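# Clamp the cardboard blanks upright with the ball-lever clamp

## Task

Collect every cardboard blank so each stands upright and aligned squarely between the two pads of the clamp, then close the clamp on the stack by working its ball lever.

## Robot and tools

Robot: two arms, left_arm (its base near y = +0.289 m) and right_arm (base near y = -0.296 m). Each carries a five-finger hand: a left hand on left_arm and a right hand on right_arm, mirror images of each other. A post stands on the floor behind the arms. Loose objects may occasionally get a small push from outside.

Frame: every pose, position and velocity is in the scene frame. Its origin is at table-top height, midway between the nominal arm bases. +z is up, +x points out over the table, and +y points toward left_arm. The words left and right name the arms, not sides of the camera images. Orientations are printed as quat_wxyz.

Hand point: each arm is controlled through a point 0.05 m in front of the palm and 0.15 m out from the wrist flange. Its +z runs along the straight fingers and +y comes out of the palm. On the right hand +x points away from the thumb; on the left hand +x points toward the thumb. Straight fingertips reach 0.06 to 0.07 m past the point along +z and sit 0.06 m behind it along -y. A wrist bracket on the little-finger side sticks out and can strike things. Arms follow commands loosely and often come to rest 1 to 3 cm short of the command, usually low, occasionally 5 cm. Printed positions can be off by a few cm.

The row of 28 numbers, all in [-1, 1], is used by both execute_actions and move. In order: left_arm dx, dy, dz, rx, ry, rz; left hand thumb_turn, thumb_bend, index, middle, ring, little; left force_limit, speed; then the same 14 for right_arm and its hand. Always send all 28, even if one arm stays still.

Pose numbers are offsets, not absolute poses. They are measured from that arm's Hand target (printed in each result) as it stood when the action or move began, along scene axes. 1.0 equals 0.6 m for dx, dy, dz and 180 degrees for rx, ry, rz, which together form one rotation vector; the arm turns about the Hand target position. Sending six zeros means ask nothing new of that arm. Sending the same offset again moves the arm further. Commanded orientation is clipped to within 40 degrees of the measured one each step. If an arm rests short, send the remaining gap as an offset. To stop pressing on something, command a target back past the hand point.

Hand numbers are absolute targets. thumb_turn: -1 beside the palm, +1 in front of it, opposite the fingers. thumb_bend, index, middle, ring, little: -1 straight, +1 fully bent. force_limit: -1 about 0 N, rising linearly to +1 at 10 N (15 N for the two thumb motors). speed: -1 nearly still, full speed from +0.48 up. For a gentle grip, close with speed at -0.94 or less. With the thumb turned across, the hand wraps objects about 0.035 to 0.065 m thick, or handles down to 0.025 m. No hand number means no change. To keep a hand as it is, repeat the last eight numbers you sent for it. A motor moves only when its target changes by 0.002 or more. To grip harder, raise force_limit and send a target further closed than hand_measured.

execute_actions(actions, cameras): actions is a list of actions. Each action holds up to 15 rows, one per 1/30 s step, and a short one repeats its last row to 15 steps. Every row counts from the pose at the start of its action. Images are returned only when actions is empty or cameras names them.

move(target, speed, blend, blocking, cameras): target is one row or up to 15 rows, all offsets from the same starting Hand targets. speed is the top path speed in m/s, 0.002 to 4.3, default 0.25; turning is capped at twice that in rad/s. Give one value, or one per target. blend (m) rounds corners in a list; 0 stops at each target. All paths finish together, capped at 10 s. Paths do not avoid obstacles or the other arm, and faster moves overshoot more and strike harder. blocking=false returns after about 0.5 s while the move continues. The extra move: line gives the ending (done, off_target, moving, held, fault) and any limits (paced, held).

wait(seconds 0 to 3600): lets time pass without new commands. stop(): brakes a running move. zoom_image(camera cam_high or cam_low, region [x0, y0, x1, y1] in pixels, at most 504 by 504) enlarges part of that camera's latest image; both cameras are 896x504. show_instructions() shows the reference pages. finished_scene() ends the scene for good; the clamp must stay shut on the blanks without the robot holding anything.

Results list each arm's end_effector_position, end_effector_quat_wxyz, Hand target, joint positions, velocities and torques. For each hand they give hand_measured, hand_stopped_by (moving, target, force, stalled, fault) and hand_load_n in motor order. A grip that has slipped shows only as hand_load_n falling toward 0. Motor temperatures appear too; a MOTOR HOT line means 85 °C, and 100 °C makes that arm go limp for 30 to 60 s.

Avoid: dropping blanks, even by millimetres; letting go of anything still moving; anything leaving the table; fast impacts or hard shoves against fixed or heavy things; over-straining fingers; the two hands touching or pressing on each other, which can end the scene; long stretched or straining holds that overheat motors.

Each tool is called after "Call:" in YAML: its name, and indented under it one key for each argument.

Reference images:

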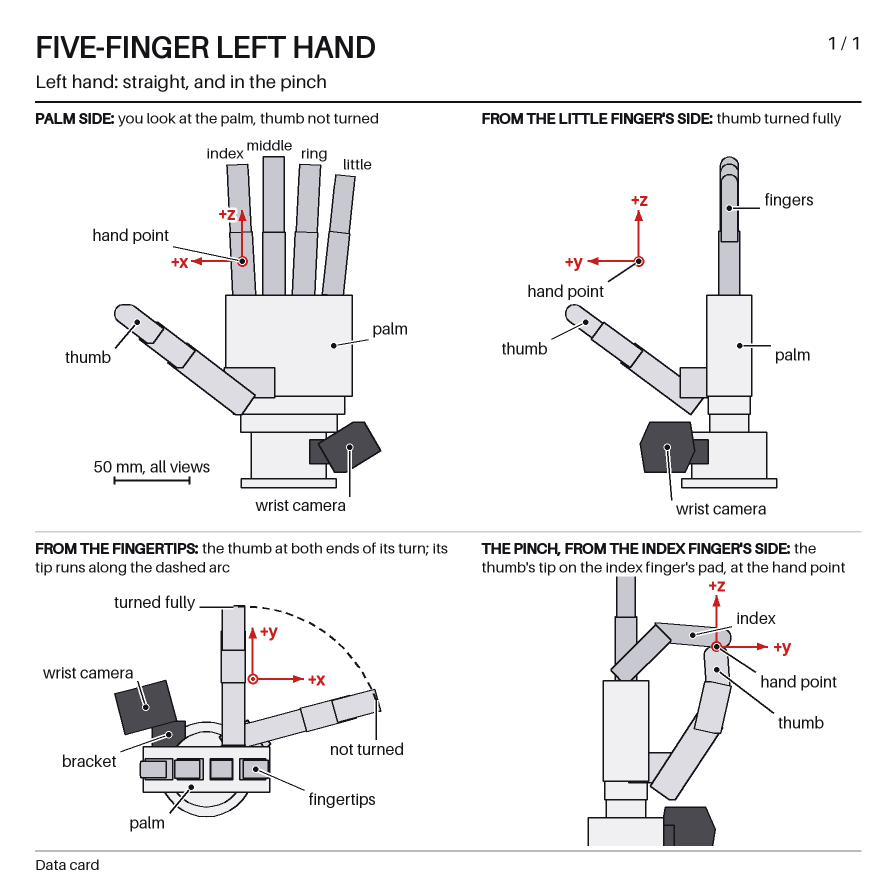

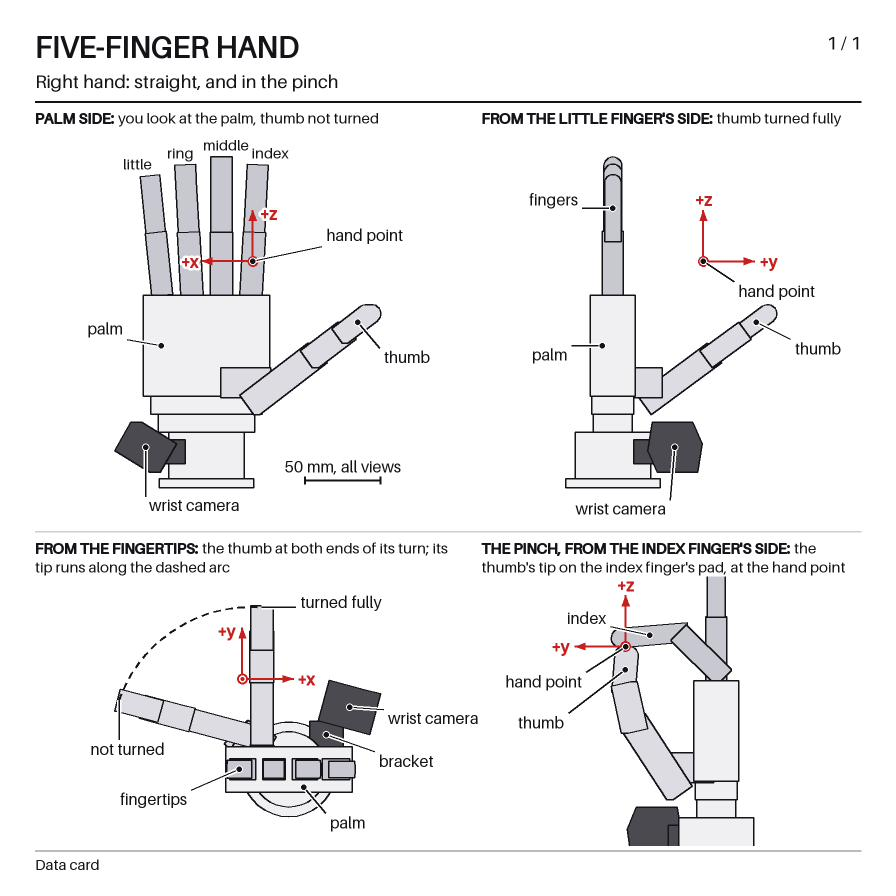

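## Session

Call:
execute_actions:
  actions: []

Scene clock: 0.00 s.
left_arm: end_effector_position=(+0.4064, -0.0162, +0.3895) hand_measured=(-1.000, -1.000, -1.000, -1.000, -1.000, -1.000) hand_load_n=(+0.0, +0.0, +0.0, +0.0, +0.0, +0.0) hand_stopped_by=(target, target, target, target, target, target) hand_force_limit=0.00 hand_speed=-0.80 end_effector_quat_wxyz=(+0.504, -0.366, +0.683, -0.382) | right_arm: end_effector_position=(+0.6577, -0.0440, +0.1619) hand_measured=(-1.000, -1.000, -1.000, -1.000, -1.000, -1.000) hand_load_n=(+0.0, +0.0, +0.0, +0.0, +0.0, +0.0) hand_stopped_by=(target, target, target, target, target, target) hand_force_limit=0.00 hand_speed=-0.80 end_effector_quat_wxyz=(+0.277, -0.415, +0.865, +0.045)
Joint positions: left_arm=[-0.924 1.027 1.057 -0.316 -0.776 0.227] | right_arm=[0.247 1.903 1.659 -0.794 -0.207 0.949]
Joint velocities: within noise
Joint torques (N m): no reading
Motor temperatures (°C): left_arm=[26 29 23 24 26 22] | right_arm=[27 21 26 25 28 24]
Heat: left arm: hottest shoulder 29 °C; right arm: hottest wrist yaw 28 °C.
Hand target: left_arm +0.4083, -0.0190, +0.4033; +0.505, -0.369, +0.675, -0.392 | right_arm +0.6644, -0.0425, +0.1699; +0.286, -0.415, +0.863, +0.042

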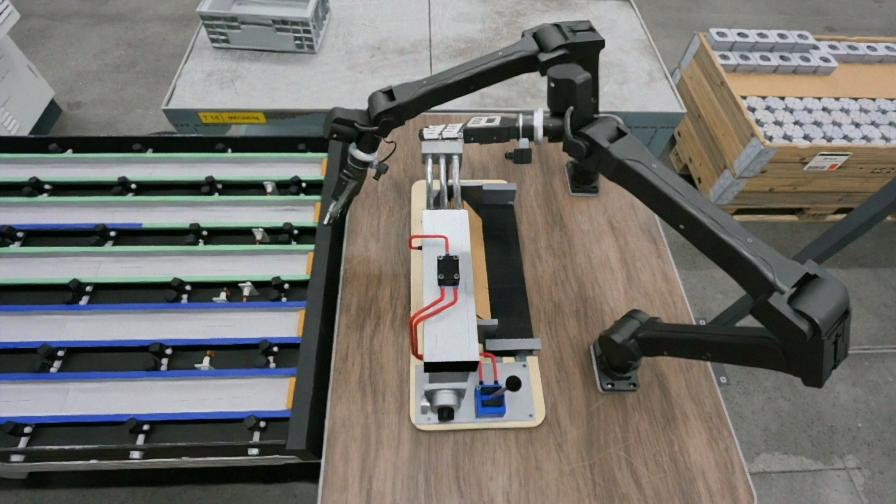

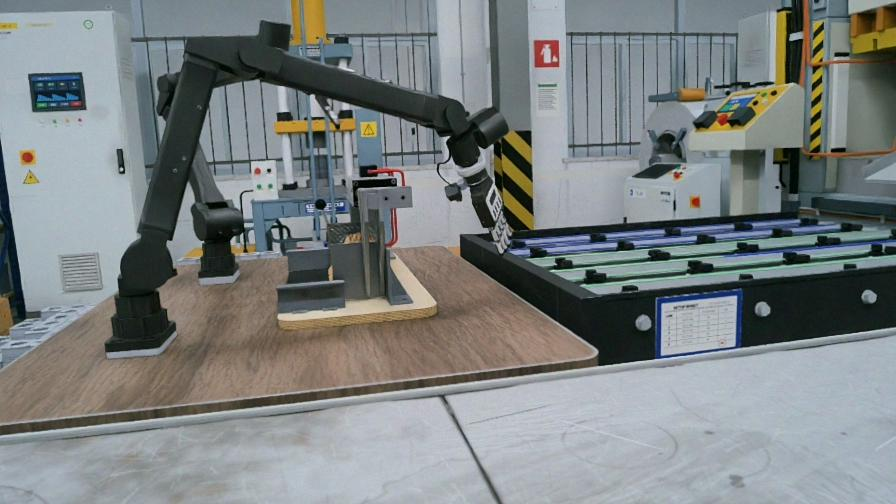

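Call:
zoom_image:
  camera: "cam_high"
  region: [380, 130, 580, 290]

Call:
zoom_image:
  camera: "cam_high"
  region: [380, 280, 580, 440]

Call:
zoom_image:
  camera: "cam_low"
  region: [250, 150, 470, 340]

Call:
show_instructions:

Scaled by 2.520 from the camera's image (finer frame: 1280x720).

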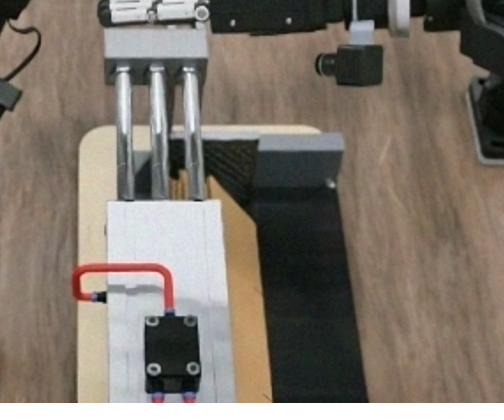

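Scaled by 2.520 from the camera's image (finer frame: 1280x720).

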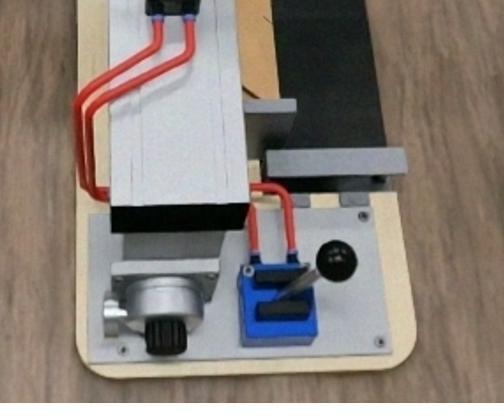

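Scaled by 2.291 from the camera's image (finer frame: 1280x720).

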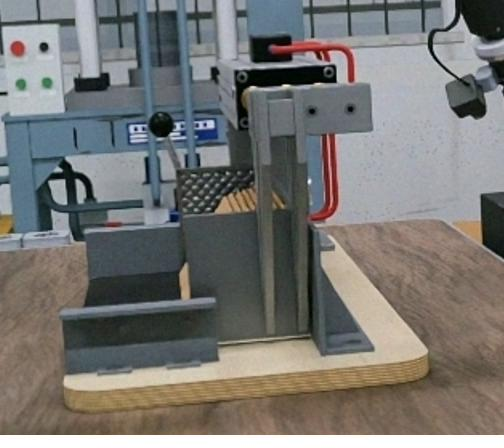

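Reference images for this scene: FIVE-FINGER LEFT HAND page 1, FIVE-FINGER HAND page 1.

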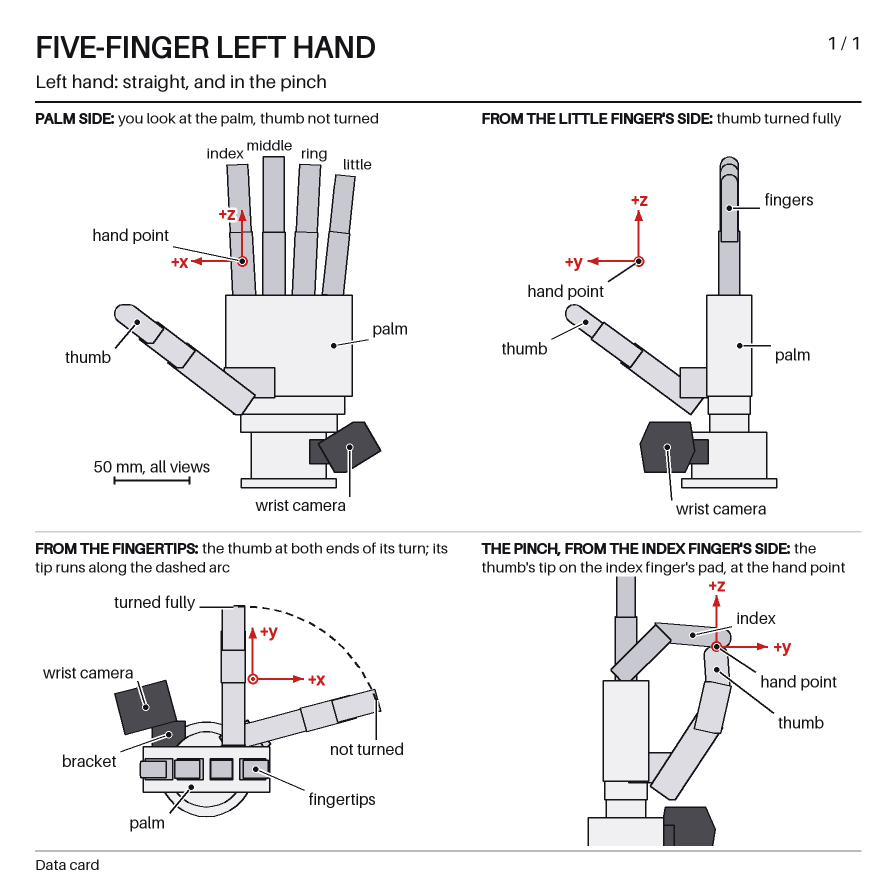

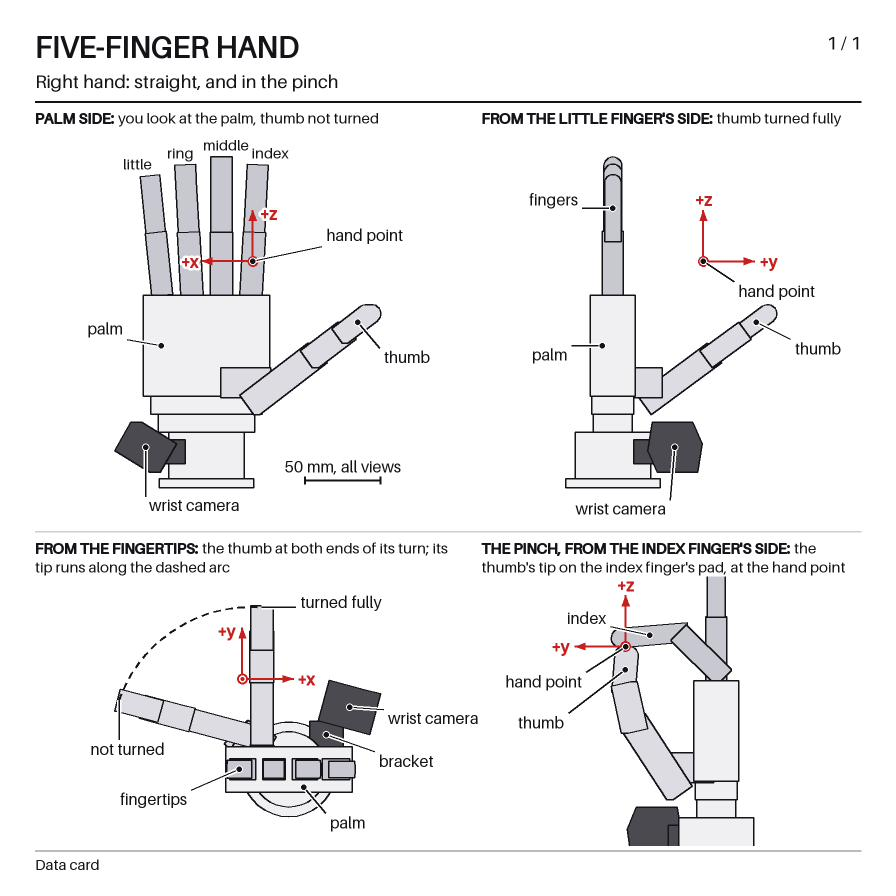

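Call:
zoom_image:
  camera: "cam_low"
  region: [90, 0, 540, 250]

Call:
zoom_image:
  camera: "cam_high"
  region: [310, 0, 680, 210]

Scaled by 1.120 from the camera's image (finer frame: 1280x720).

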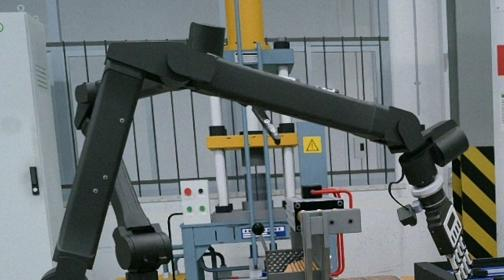

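Scaled by 1.362 from the camera's image (finer frame: 1280x720).

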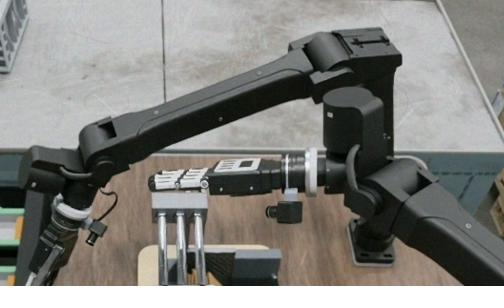

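Call:
zoom_image:
  camera: "cam_low"
  region: [270, 160, 440, 260]

Call:
zoom_image:
  camera: "cam_low"
  region: [270, 235, 440, 335]

Call:
zoom_image:
  camera: "cam_high"
  region: [400, 180, 560, 280]

Call:
zoom_image:
  camera: "cam_high"
  region: [400, 270, 560, 370]

Call:
zoom_image:
  camera: "cam_high"
  region: [400, 340, 560, 440]

Scaled by 2.965 from the camera's image (finer frame: 1280x720).

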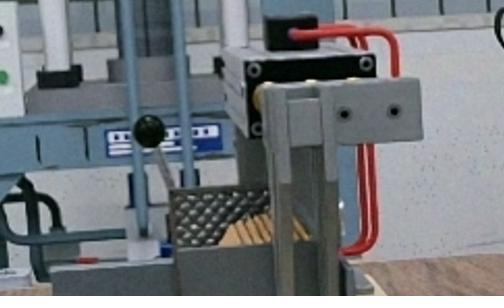

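Scaled by 2.965 from the camera's image (finer frame: 1280x720).

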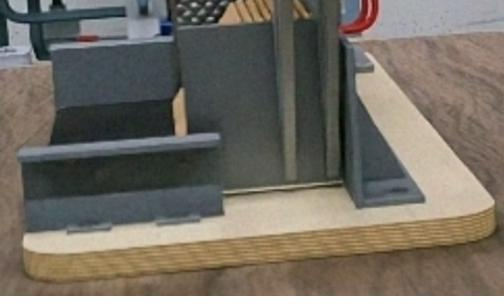

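Scaled by 3.150 from the camera's image (finer frame: 1280x720).

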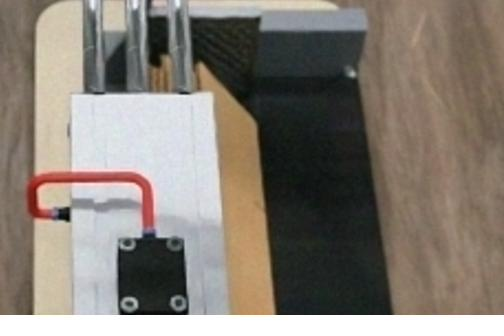

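Scaled by 3.150 from the camera's image (finer frame: 1280x720).

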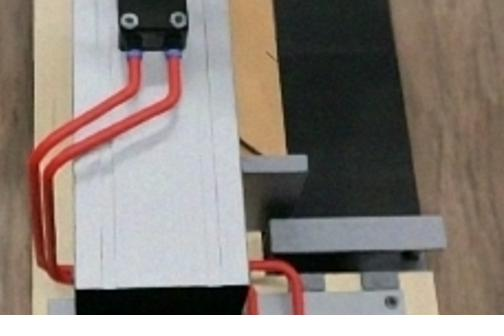

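Scaled by 3.150 from the camera's image (finer frame: 1280x720).

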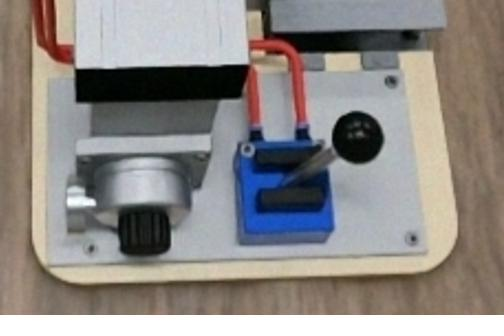

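Call:
zoom_image:
  camera: "cam_low"
  region: [320, 180, 400, 250]

Call:
zoom_image:
  camera: "cam_high"
  region: [440, 170, 530, 240]

Call:
zoom_image:
  camera: "cam_high"
  region: [460, 300, 550, 370]

Call:
zoom_image:
  camera: "cam_low"
  region: [270, 200, 350, 330]

Scaled by 6.300 from the camera's image (finer frame: 1280x720).

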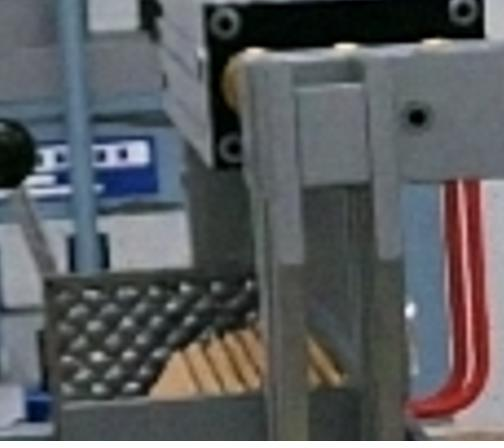

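Scaled by 5.600 from the camera's image (finer frame: 1280x720).

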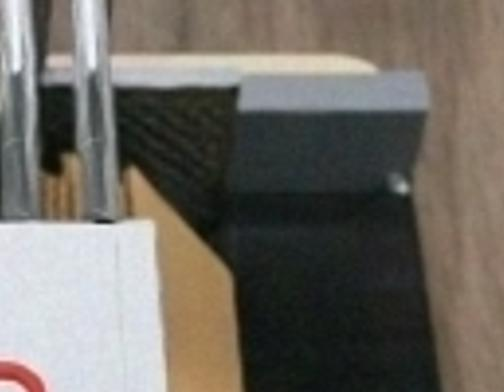

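Scaled by 5.600 from the camera's image (finer frame: 1280x720).

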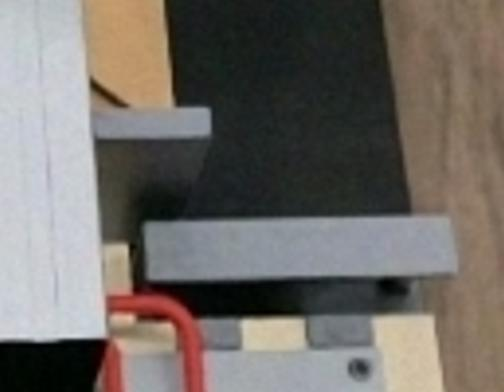

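Scaled by 3.877 from the camera's image (finer frame: 1280x720).

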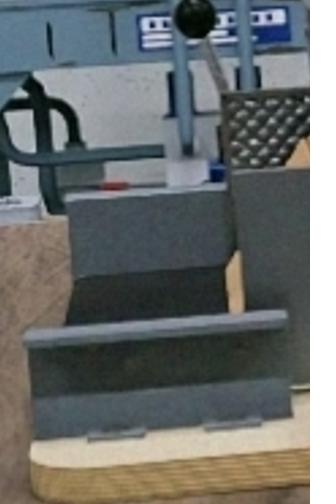

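Call:
zoom_image:
  camera: "cam_high"
  region: [540, 90, 800, 504]

Call:
zoom_image:
  camera: "cam_high"
  region: [300, 90, 560, 504]

Call:
zoom_image:
  camera: "cam_low"
  region: [0, 180, 448, 504]

Call:
zoom_image:
  camera: "cam_low"
  region: [400, 180, 896, 504]

Scaled by 1.217 from the camera's image (finer frame: 1280x720).

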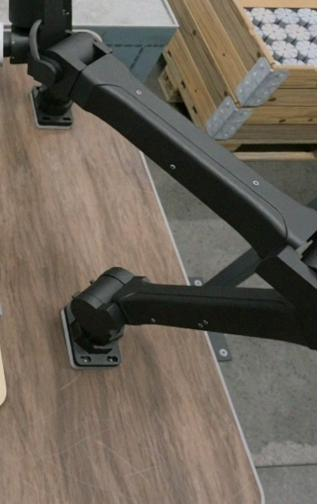

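Scaled by 1.217 from the camera's image (finer frame: 1280x720).

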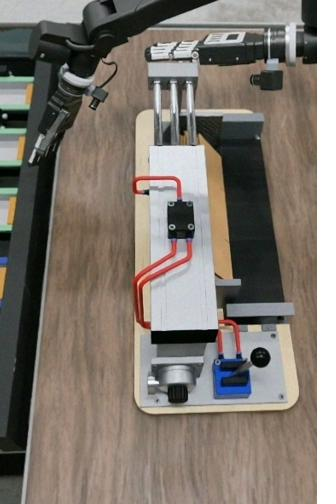

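Scaled by 1.125 from the camera's image (finer frame: 1280x720).

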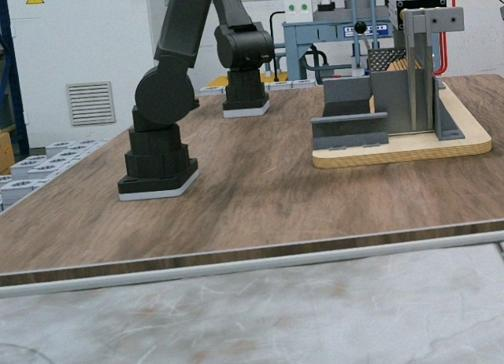

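Scaled by 1.016 from the camera's image (finer frame: 1280x720).

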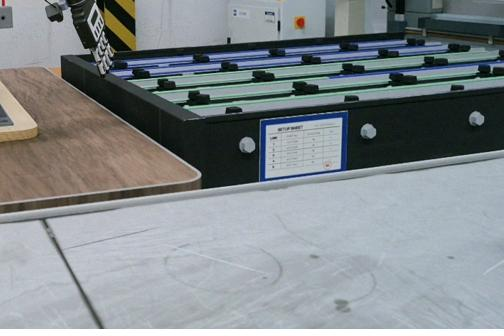

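Call:
zoom_image:
  camera: "cam_high"
  region: [640, 140, 896, 400]

Call:
zoom_image:
  camera: "cam_low"
  region: [0, 140, 260, 400]

Scaled by 1.938 from the camera's image (finer frame: 1280x720).

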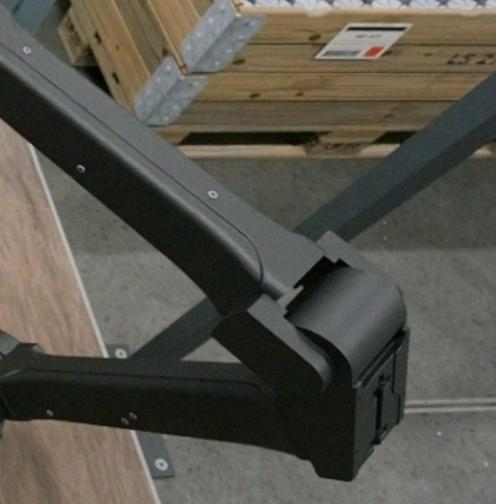

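Scaled by 1.938 from the camera's image (finer frame: 1280x720).

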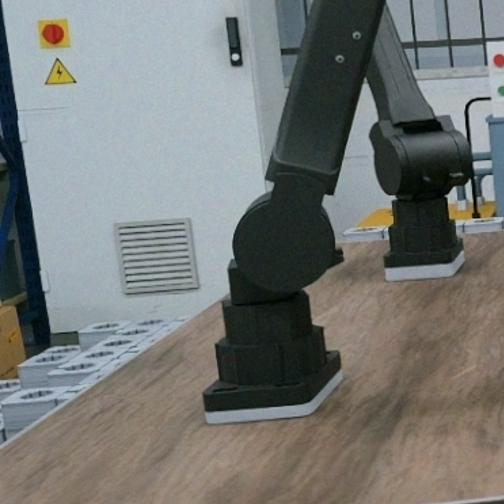

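Call:
move:
  target: [-0.3, 0.55, 0.03, -0.056, 0.443, 0.151, -1, -1, -1, -1, -1, -1, 0, -0.8, 0,0,0,0,0,0, -1, -1, -1, -1, -1, -1, 0, -0.8]
  cameras: ["all"]

Scene clock: 11.40 s.
left_arm: end_effector_position=(+0.2325, +0.3099, +0.4271) hand_measured=(-1.000, -1.000, -1.000, -1.000, -1.000, -1.000) hand_load_n=(+0.0, +0.0, +0.0, +0.0, +0.0, +0.0) hand_stopped_by=(target, target, target, target, target, target) hand_force_limit=0.00 hand_speed=-0.80 end_effector_quat_wxyz=(-0.204, +0.686, -0.683, +0.145) | right_arm: end_effector_position=(+0.6577, -0.0440, +0.1619) hand_measured=(-1.000, -1.000, -1.000, -1.000, -1.000, -1.000) hand_load_n=(+0.0, +0.0, +0.0, +0.0, +0.0, +0.0) hand_stopped_by=(target, target, target, target, target, target) hand_force_limit=0.00 hand_speed=-0.80 end_effector_quat_wxyz=(+0.277, -0.415, +0.865, +0.045)
Joint positions: left_arm=[0.253 0.82 1.449 -1.694 0.027 0.213] | right_arm=[0.247 1.903 1.659 -0.794 -0.207 0.949]
Joint torques (N m): left_arm=[1.61 -0.79 6.67 1.05 -0.01 0.03] | right_arm=[-0.44 -15.62 10.3 1.03 -0.17 0.09]
Heat: left arm: hottest shoulder 29 °C; right arm: hottest elbow 28 °C.
Hand target: left_arm +0.2283, +0.3110, +0.4213; +0.000, +0.707, -0.707, +0.001 | right_arm +0.6644, -0.0425, +0.1699; +0.286, -0.415, +0.863, +0.042
Off the commanded pose: left_arm 0.007 m, 29 deg | right_arm 0.011 m, 1 deg.
joint sent to its limit (left arm) — joint 4 (wrist pitch), lower limit. The joint targets are off in orientation, not in position.
move: off_target (left_arm)

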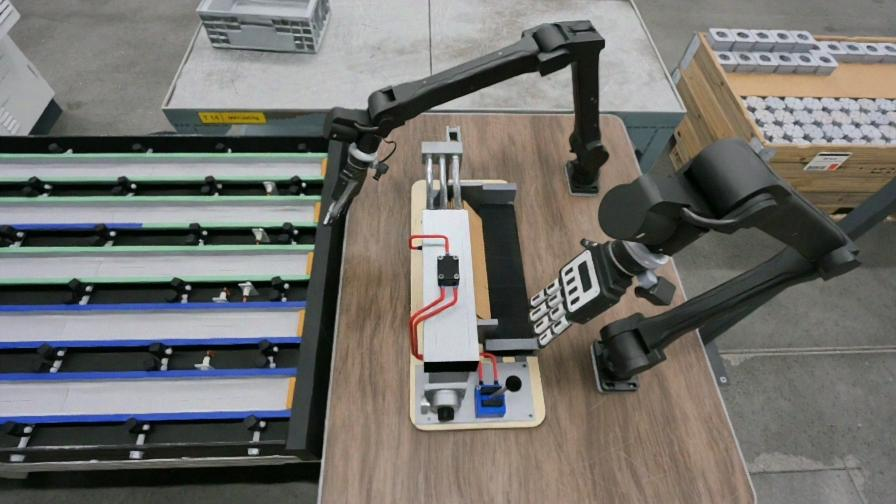

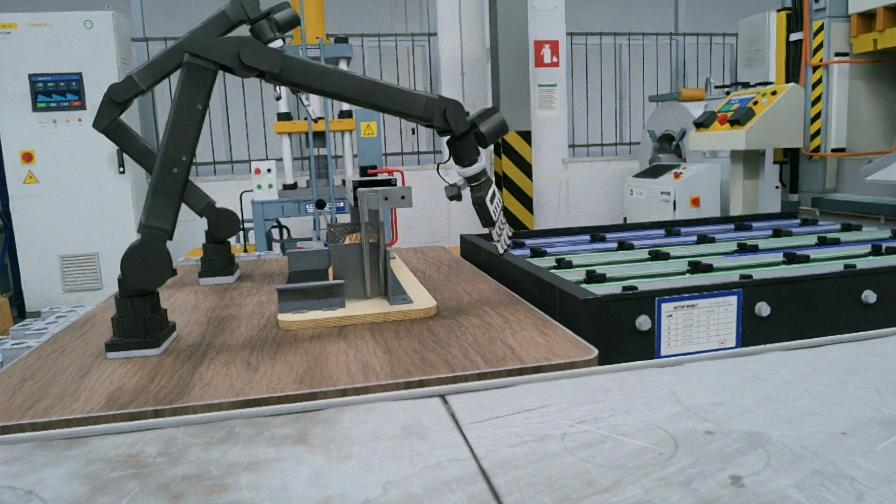

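Call:
zoom_image:
  camera: "cam_high"
  region: [500, 220, 700, 380]

Call:
zoom_image:
  camera: "cam_low"
  region: [220, 0, 420, 160]

Scaled by 2.520 from the camera's image (finer frame: 1280x720).

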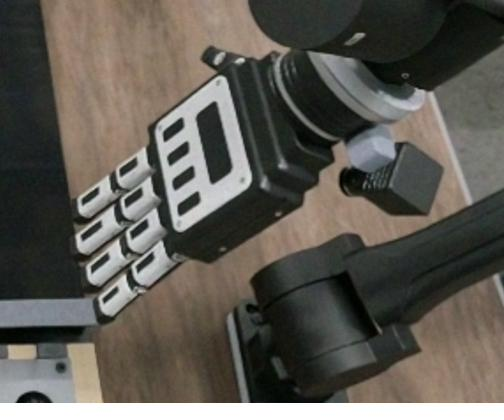

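Scaled by 2.520 from the camera's image (finer frame: 1280x720).

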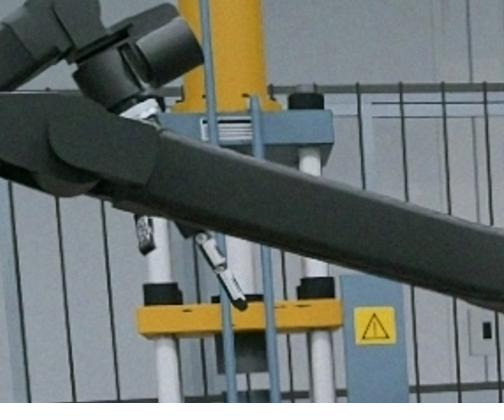

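Call:
zoom_image:
  camera: "cam_low"
  region: [322, 215, 392, 255]

Call:
zoom_image:
  camera: "cam_high"
  region: [440, 180, 500, 230]

Scaled by 7.200 from the camera's image (finer frame: 1280x720).

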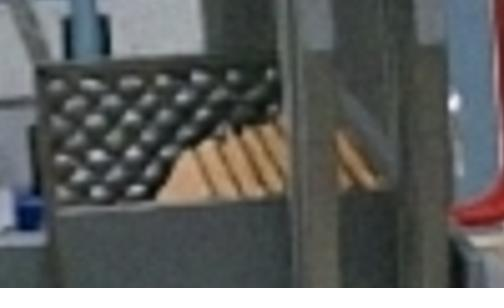

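Scaled by 8.400 from the camera's image (finer frame: 1280x720).

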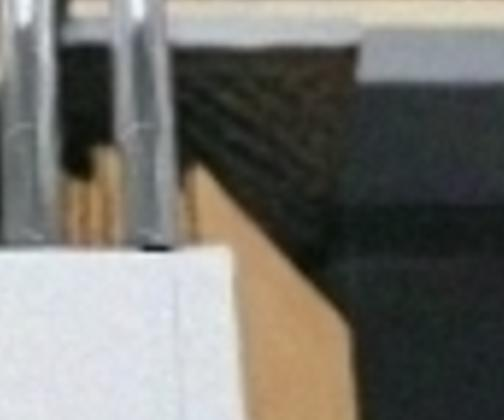

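Call:
move:
  target:
    - [0,0,0,0,0,0, 1, -1, -1, -1, -1, -1, 0, -0.5, -0.19,-0.0125,0.417,0,0,0, 1, -1, -1, -1, -1, -1, 0, -0.5]
    - [0,0,0,0,0,0, 1, -1, -1, -1, -1, -1, 0, -0.5, -0.69,0.154,0.417,-0.200,-0.044,0.161, 1, -1, -1, -1, -1, -1, 0, -0.5]
  blend: [0.08, 0]
  speed: 0.2
  cameras: ["all"]

Scene clock: 25.10 s.
left_arm: end_effector_position=(+0.2324, +0.3101, +0.4271) hand_measured=(+1.000, -1.000, -1.000, -1.000, -1.000, -1.000) hand_load_n=(+0.0, +0.0, +0.0, +0.0, +0.0, +0.0) hand_stopped_by=(target, target, target, target, target, target) hand_force_limit=0.00 hand_speed=-0.50 end_effector_quat_wxyz=(-0.204, +0.685, -0.684, +0.145) | right_arm: end_effector_position=(+0.2494, +0.0519, +0.4112) hand_measured=(+1.000, -1.000, -1.000, -1.000, -1.000, -1.000) hand_load_n=(+0.0, +0.0, +0.0, +0.0, +0.0, +0.0) hand_stopped_by=(target, target, target, target, target, target) hand_force_limit=0.00 hand_speed=-0.50 end_effector_quat_wxyz=(-0.179, +0.689, -0.678, +0.182)
Joint positions: left_arm=[0.253 0.82 1.449 -1.694 0.027 0.215] | right_arm=[1.023 1.364 1.788 -1.694 0.426 0.909]
Joint torques (N m): left_arm=[1.44 -0.85 6.67 0.99 -0.01 -0.02] | right_arm=[-0.79 -8.47 9.54 0.25 0.42 0.14]
Heat: left arm: hottest shoulder 29 °C; right arm: hottest elbow 30 °C.
Hand target: left_arm +0.2289, +0.3110, +0.4205; -0.196, +0.686, -0.688, +0.136 (not the last commanded pose) | right_arm +0.2505, +0.0499, +0.4202; -0.183, +0.683, -0.683, +0.182
Off the commanded pose: left_arm 0.007 m, 29 deg | right_arm 0.009 m, 1 deg.
joint sent to its limit (left arm) — joint 4 (wrist pitch), lower limit.
joint sent to its limit (right arm) — joint 4 (wrist pitch), lower limit. The joint targets still meet the commanded pose.
move: done; blend cut to 0 m at target 1

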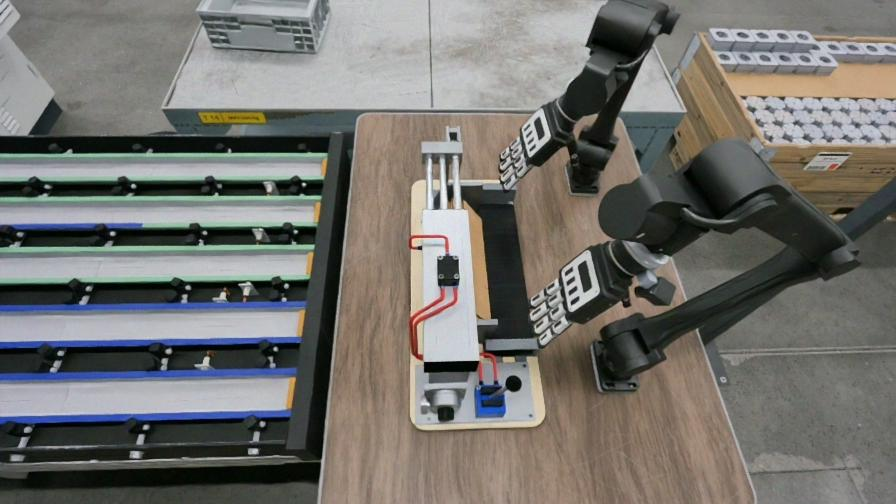

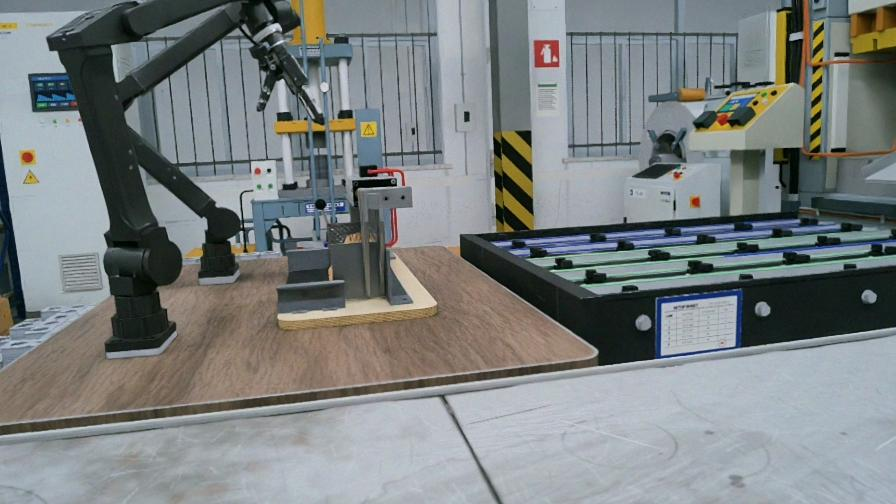

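Call:
zoom_image:
  camera: "cam_high"
  region: [470, 70, 630, 200]

Call:
zoom_image:
  camera: "cam_low"
  region: [230, 20, 390, 150]

Scaled by 3.150 from the camera's image (finer frame: 1280x720).

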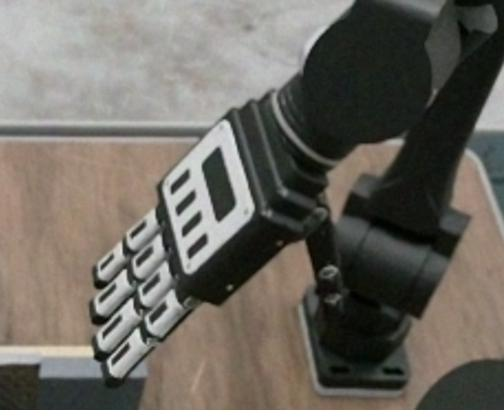

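Scaled by 3.150 from the camera's image (finer frame: 1280x720).

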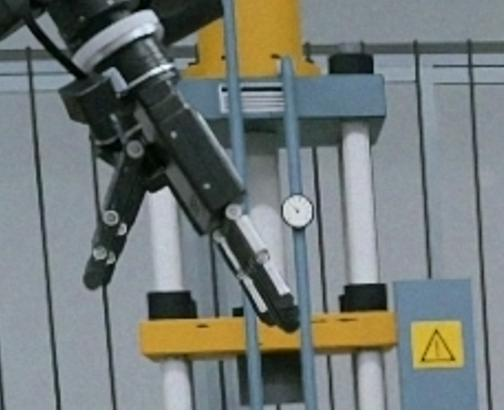

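Call:
move:
  target:
    - [0,0,0,0,0,0, 1, -1, -1, -1, -1, -1, 0, -0.5, -0.134,0.075,-0.283,0,0,0, 1, -1, -1, -1, -1, -1, 0, -0.5]
    - [0,0,0,0,0,0, 1, -1, -1, -1, -1, -1, 0, -0.5, -0.134,0.075,-0.45,0,0,0, 1, -1, -1, -1, -1, -1, 0, -0.5]
  blend: [0.04, 0]
  speed: 0.15
  cameras: ["all"]

Scene clock: 28.17 s.
left_arm: end_effector_position=(+0.2324, +0.3101, +0.4271) hand_measured=(+1.000, -1.000, -1.000, -1.000, -1.000, -1.000) hand_load_n=(+0.0, +0.0, -0.5, +0.0, +0.0, -0.5) hand_stopped_by=(target, target, target, target, target, target) hand_force_limit=0.00 hand_speed=-0.50 end_effector_quat_wxyz=(-0.204, +0.685, -0.684, +0.145) | right_arm: end_effector_position=(+0.1707, +0.0896, +0.1516) hand_measured=(+1.000, -1.000, -1.000, -1.000, -1.000, -1.000) hand_load_n=(+0.0, +0.0, +0.0, +0.0, +0.0, +0.0) hand_stopped_by=(target, target, target, target, target, target) hand_force_limit=0.00 hand_speed=-0.50 end_effector_quat_wxyz=(-0.178, +0.684, -0.683, +0.184)
Joint positions: left_arm=[0.253 0.82 1.449 -1.694 0.027 0.215] | right_arm=[1.256 1.329 1.064 -1.122 0.487 1.176]
Joint torques (N m): left_arm=[1.32 -1.03 6.63 0.98 -0.01 -0.01] | right_arm=[0.15 -7.24 8.38 0.79 0.47 0.14]
Heat: left arm: hottest shoulder 29 °C; right arm: hottest elbow 30 °C.
Hand target: left_arm +0.2289, +0.3110, +0.4205; -0.196, +0.686, -0.688, +0.136 | right_arm +0.1700, +0.0951, +0.1503; -0.183, +0.683, -0.683, +0.182
Off the commanded pose: left_arm 0.008 m, 1 deg | right_arm 0.005 m, 1 deg.
joint sent to its limit (left arm) — joint 4 (wrist pitch), lower limit. The joint targets still meet the commanded pose.
move: done

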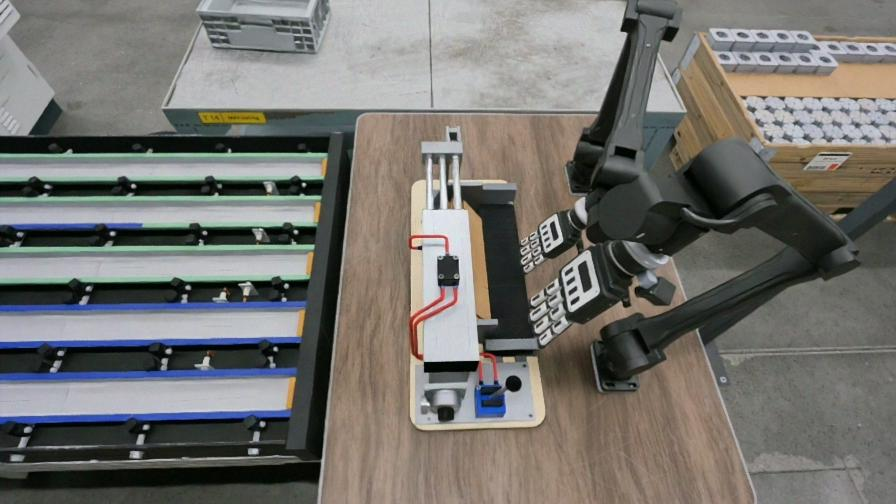

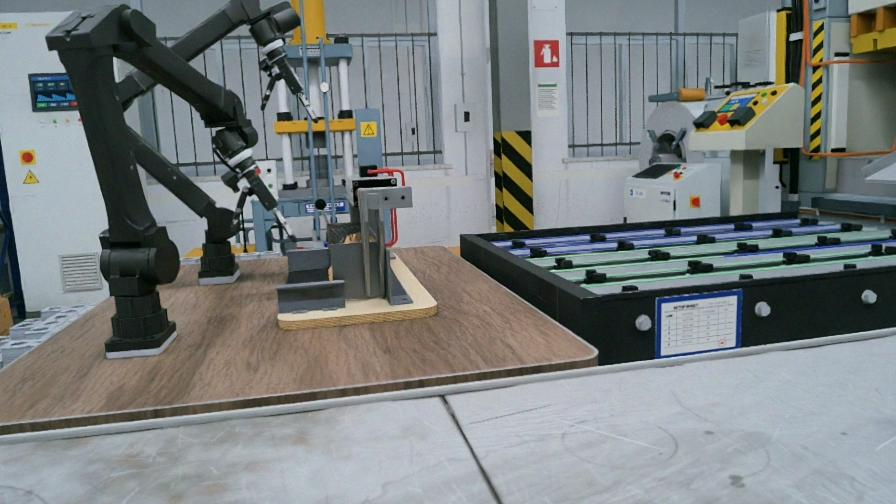

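Call:
zoom_image:
  camera: "cam_low"
  region: [220, 150, 400, 320]

Call:
zoom_image:
  camera: "cam_high"
  region: [460, 180, 620, 330]

Scaled by 2.800 from the camera's image (finer frame: 1280x720).

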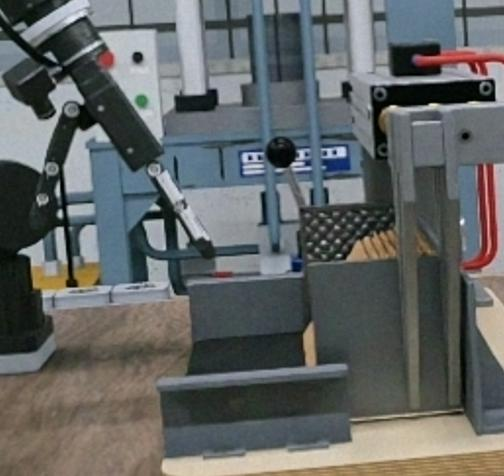

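Scaled by 3.150 from the camera's image (finer frame: 1280x720).

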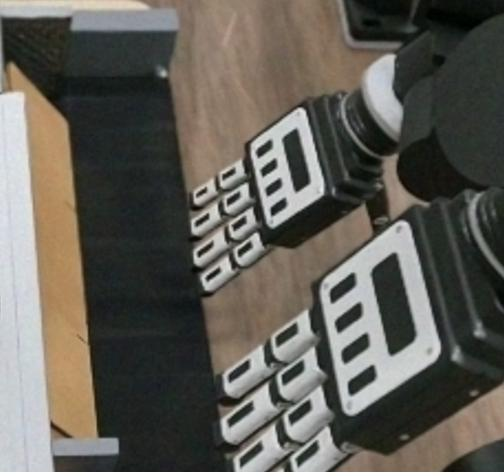

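Call:
move:
  target:
    - [0,0,0,0,0,0, 1, -1, -1, -1, -1, -1, 0, -0.5, 0.03,0.0,-0.083,0,0,0, 1, -1, -1, -1, -1, -1, 0, -0.5]
    - [0,0,0,0,0,0, 1, -1, -1, -1, -1, -1, 0, -0.5, 0.09,0.0,-0.083,0,0,0, 1, -1, -1, -1, -1, -1, 0, -0.5]
  blend: [0.01, 0]
  speed: 0.12
  cameras: ["all"]

Call:
zoom_image:
  camera: "cam_low"
  region: [220, 150, 400, 320]

Call:
zoom_image:
  camera: "cam_high"
  region: [440, 180, 600, 330]

Scene clock: 30.23 s.
left_arm: end_effector_position=(+0.2324, +0.3101, +0.4271) hand_measured=(+1.000, -1.000, -1.000, -1.000, -1.000, -1.000) hand_load_n=(+0.0, -0.5, +0.0, +0.0, +0.0, +0.0) hand_stopped_by=(target, target, target, target, target, target) hand_force_limit=0.00 hand_speed=-0.50 end_effector_quat_wxyz=(-0.204, +0.685, -0.684, +0.145) | right_arm: end_effector_position=(+0.2189, +0.0830, +0.0953) hand_measured=(+1.000, -1.000, -1.000, -1.000, -1.000, -1.000) hand_load_n=(+0.0, +0.0, +0.0, +0.0, +0.0, +0.0) hand_stopped_by=(target, target, target, target, target, target) hand_force_limit=0.00 hand_speed=-0.50 end_effector_quat_wxyz=(-0.173, +0.682, -0.685, +0.187)
Joint positions: left_arm=[0.253 0.82 1.449 -1.694 0.027 0.215] | right_arm=[1.135 1.414 0.989 -0.917 0.464 1.054]
Joint torques (N m): left_arm=[1.44 -0.73 6.61 1.05 -0.01 -0.01] | right_arm=[-0.38 -7.53 9.7 0.91 0.26 -0.04]
Heat: left arm: hottest shoulder 29 °C; right arm: hottest elbow 30 °C.
Hand target: left_arm +0.2289, +0.3110, +0.4205; -0.196, +0.686, -0.688, +0.136 | right_arm +0.2240, +0.0949, +0.1003; -0.183, +0.683, -0.683, +0.182
Off the commanded pose: left_arm 0.008 m, 1 deg | right_arm 0.014 m, 1 deg.
joint sent to its limit (left arm) — joint 4 (wrist pitch), lower limit. The joint targets still meet the commanded pose.
move: off_target (right_arm)

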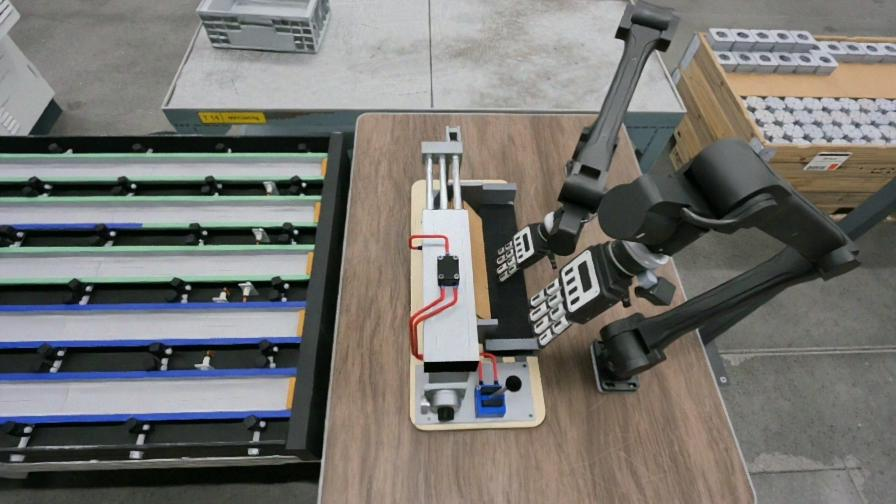

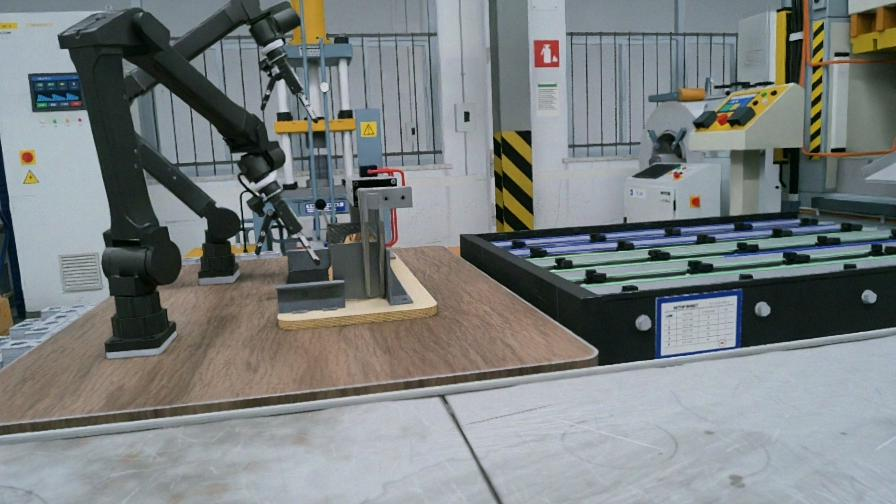

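Scaled by 2.800 from the camera's image (finer frame: 1280x720).

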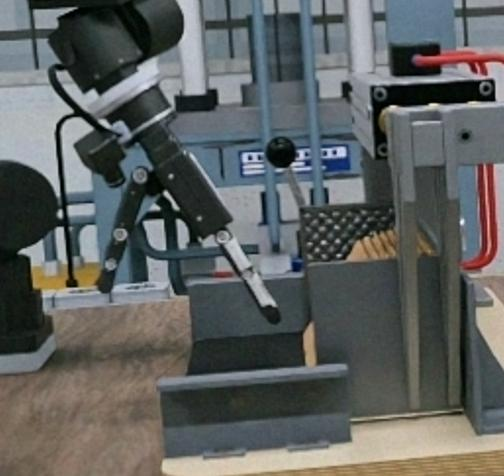

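Scaled by 3.150 from the camera's image (finer frame: 1280x720).

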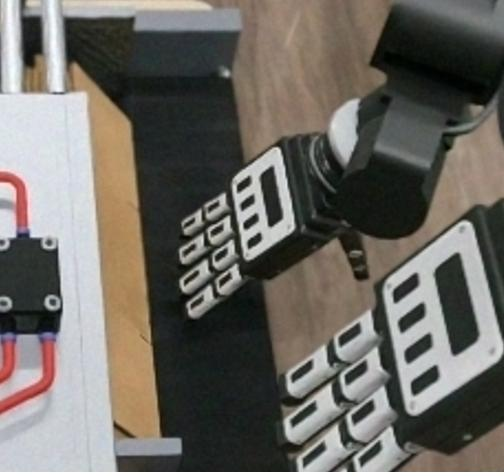

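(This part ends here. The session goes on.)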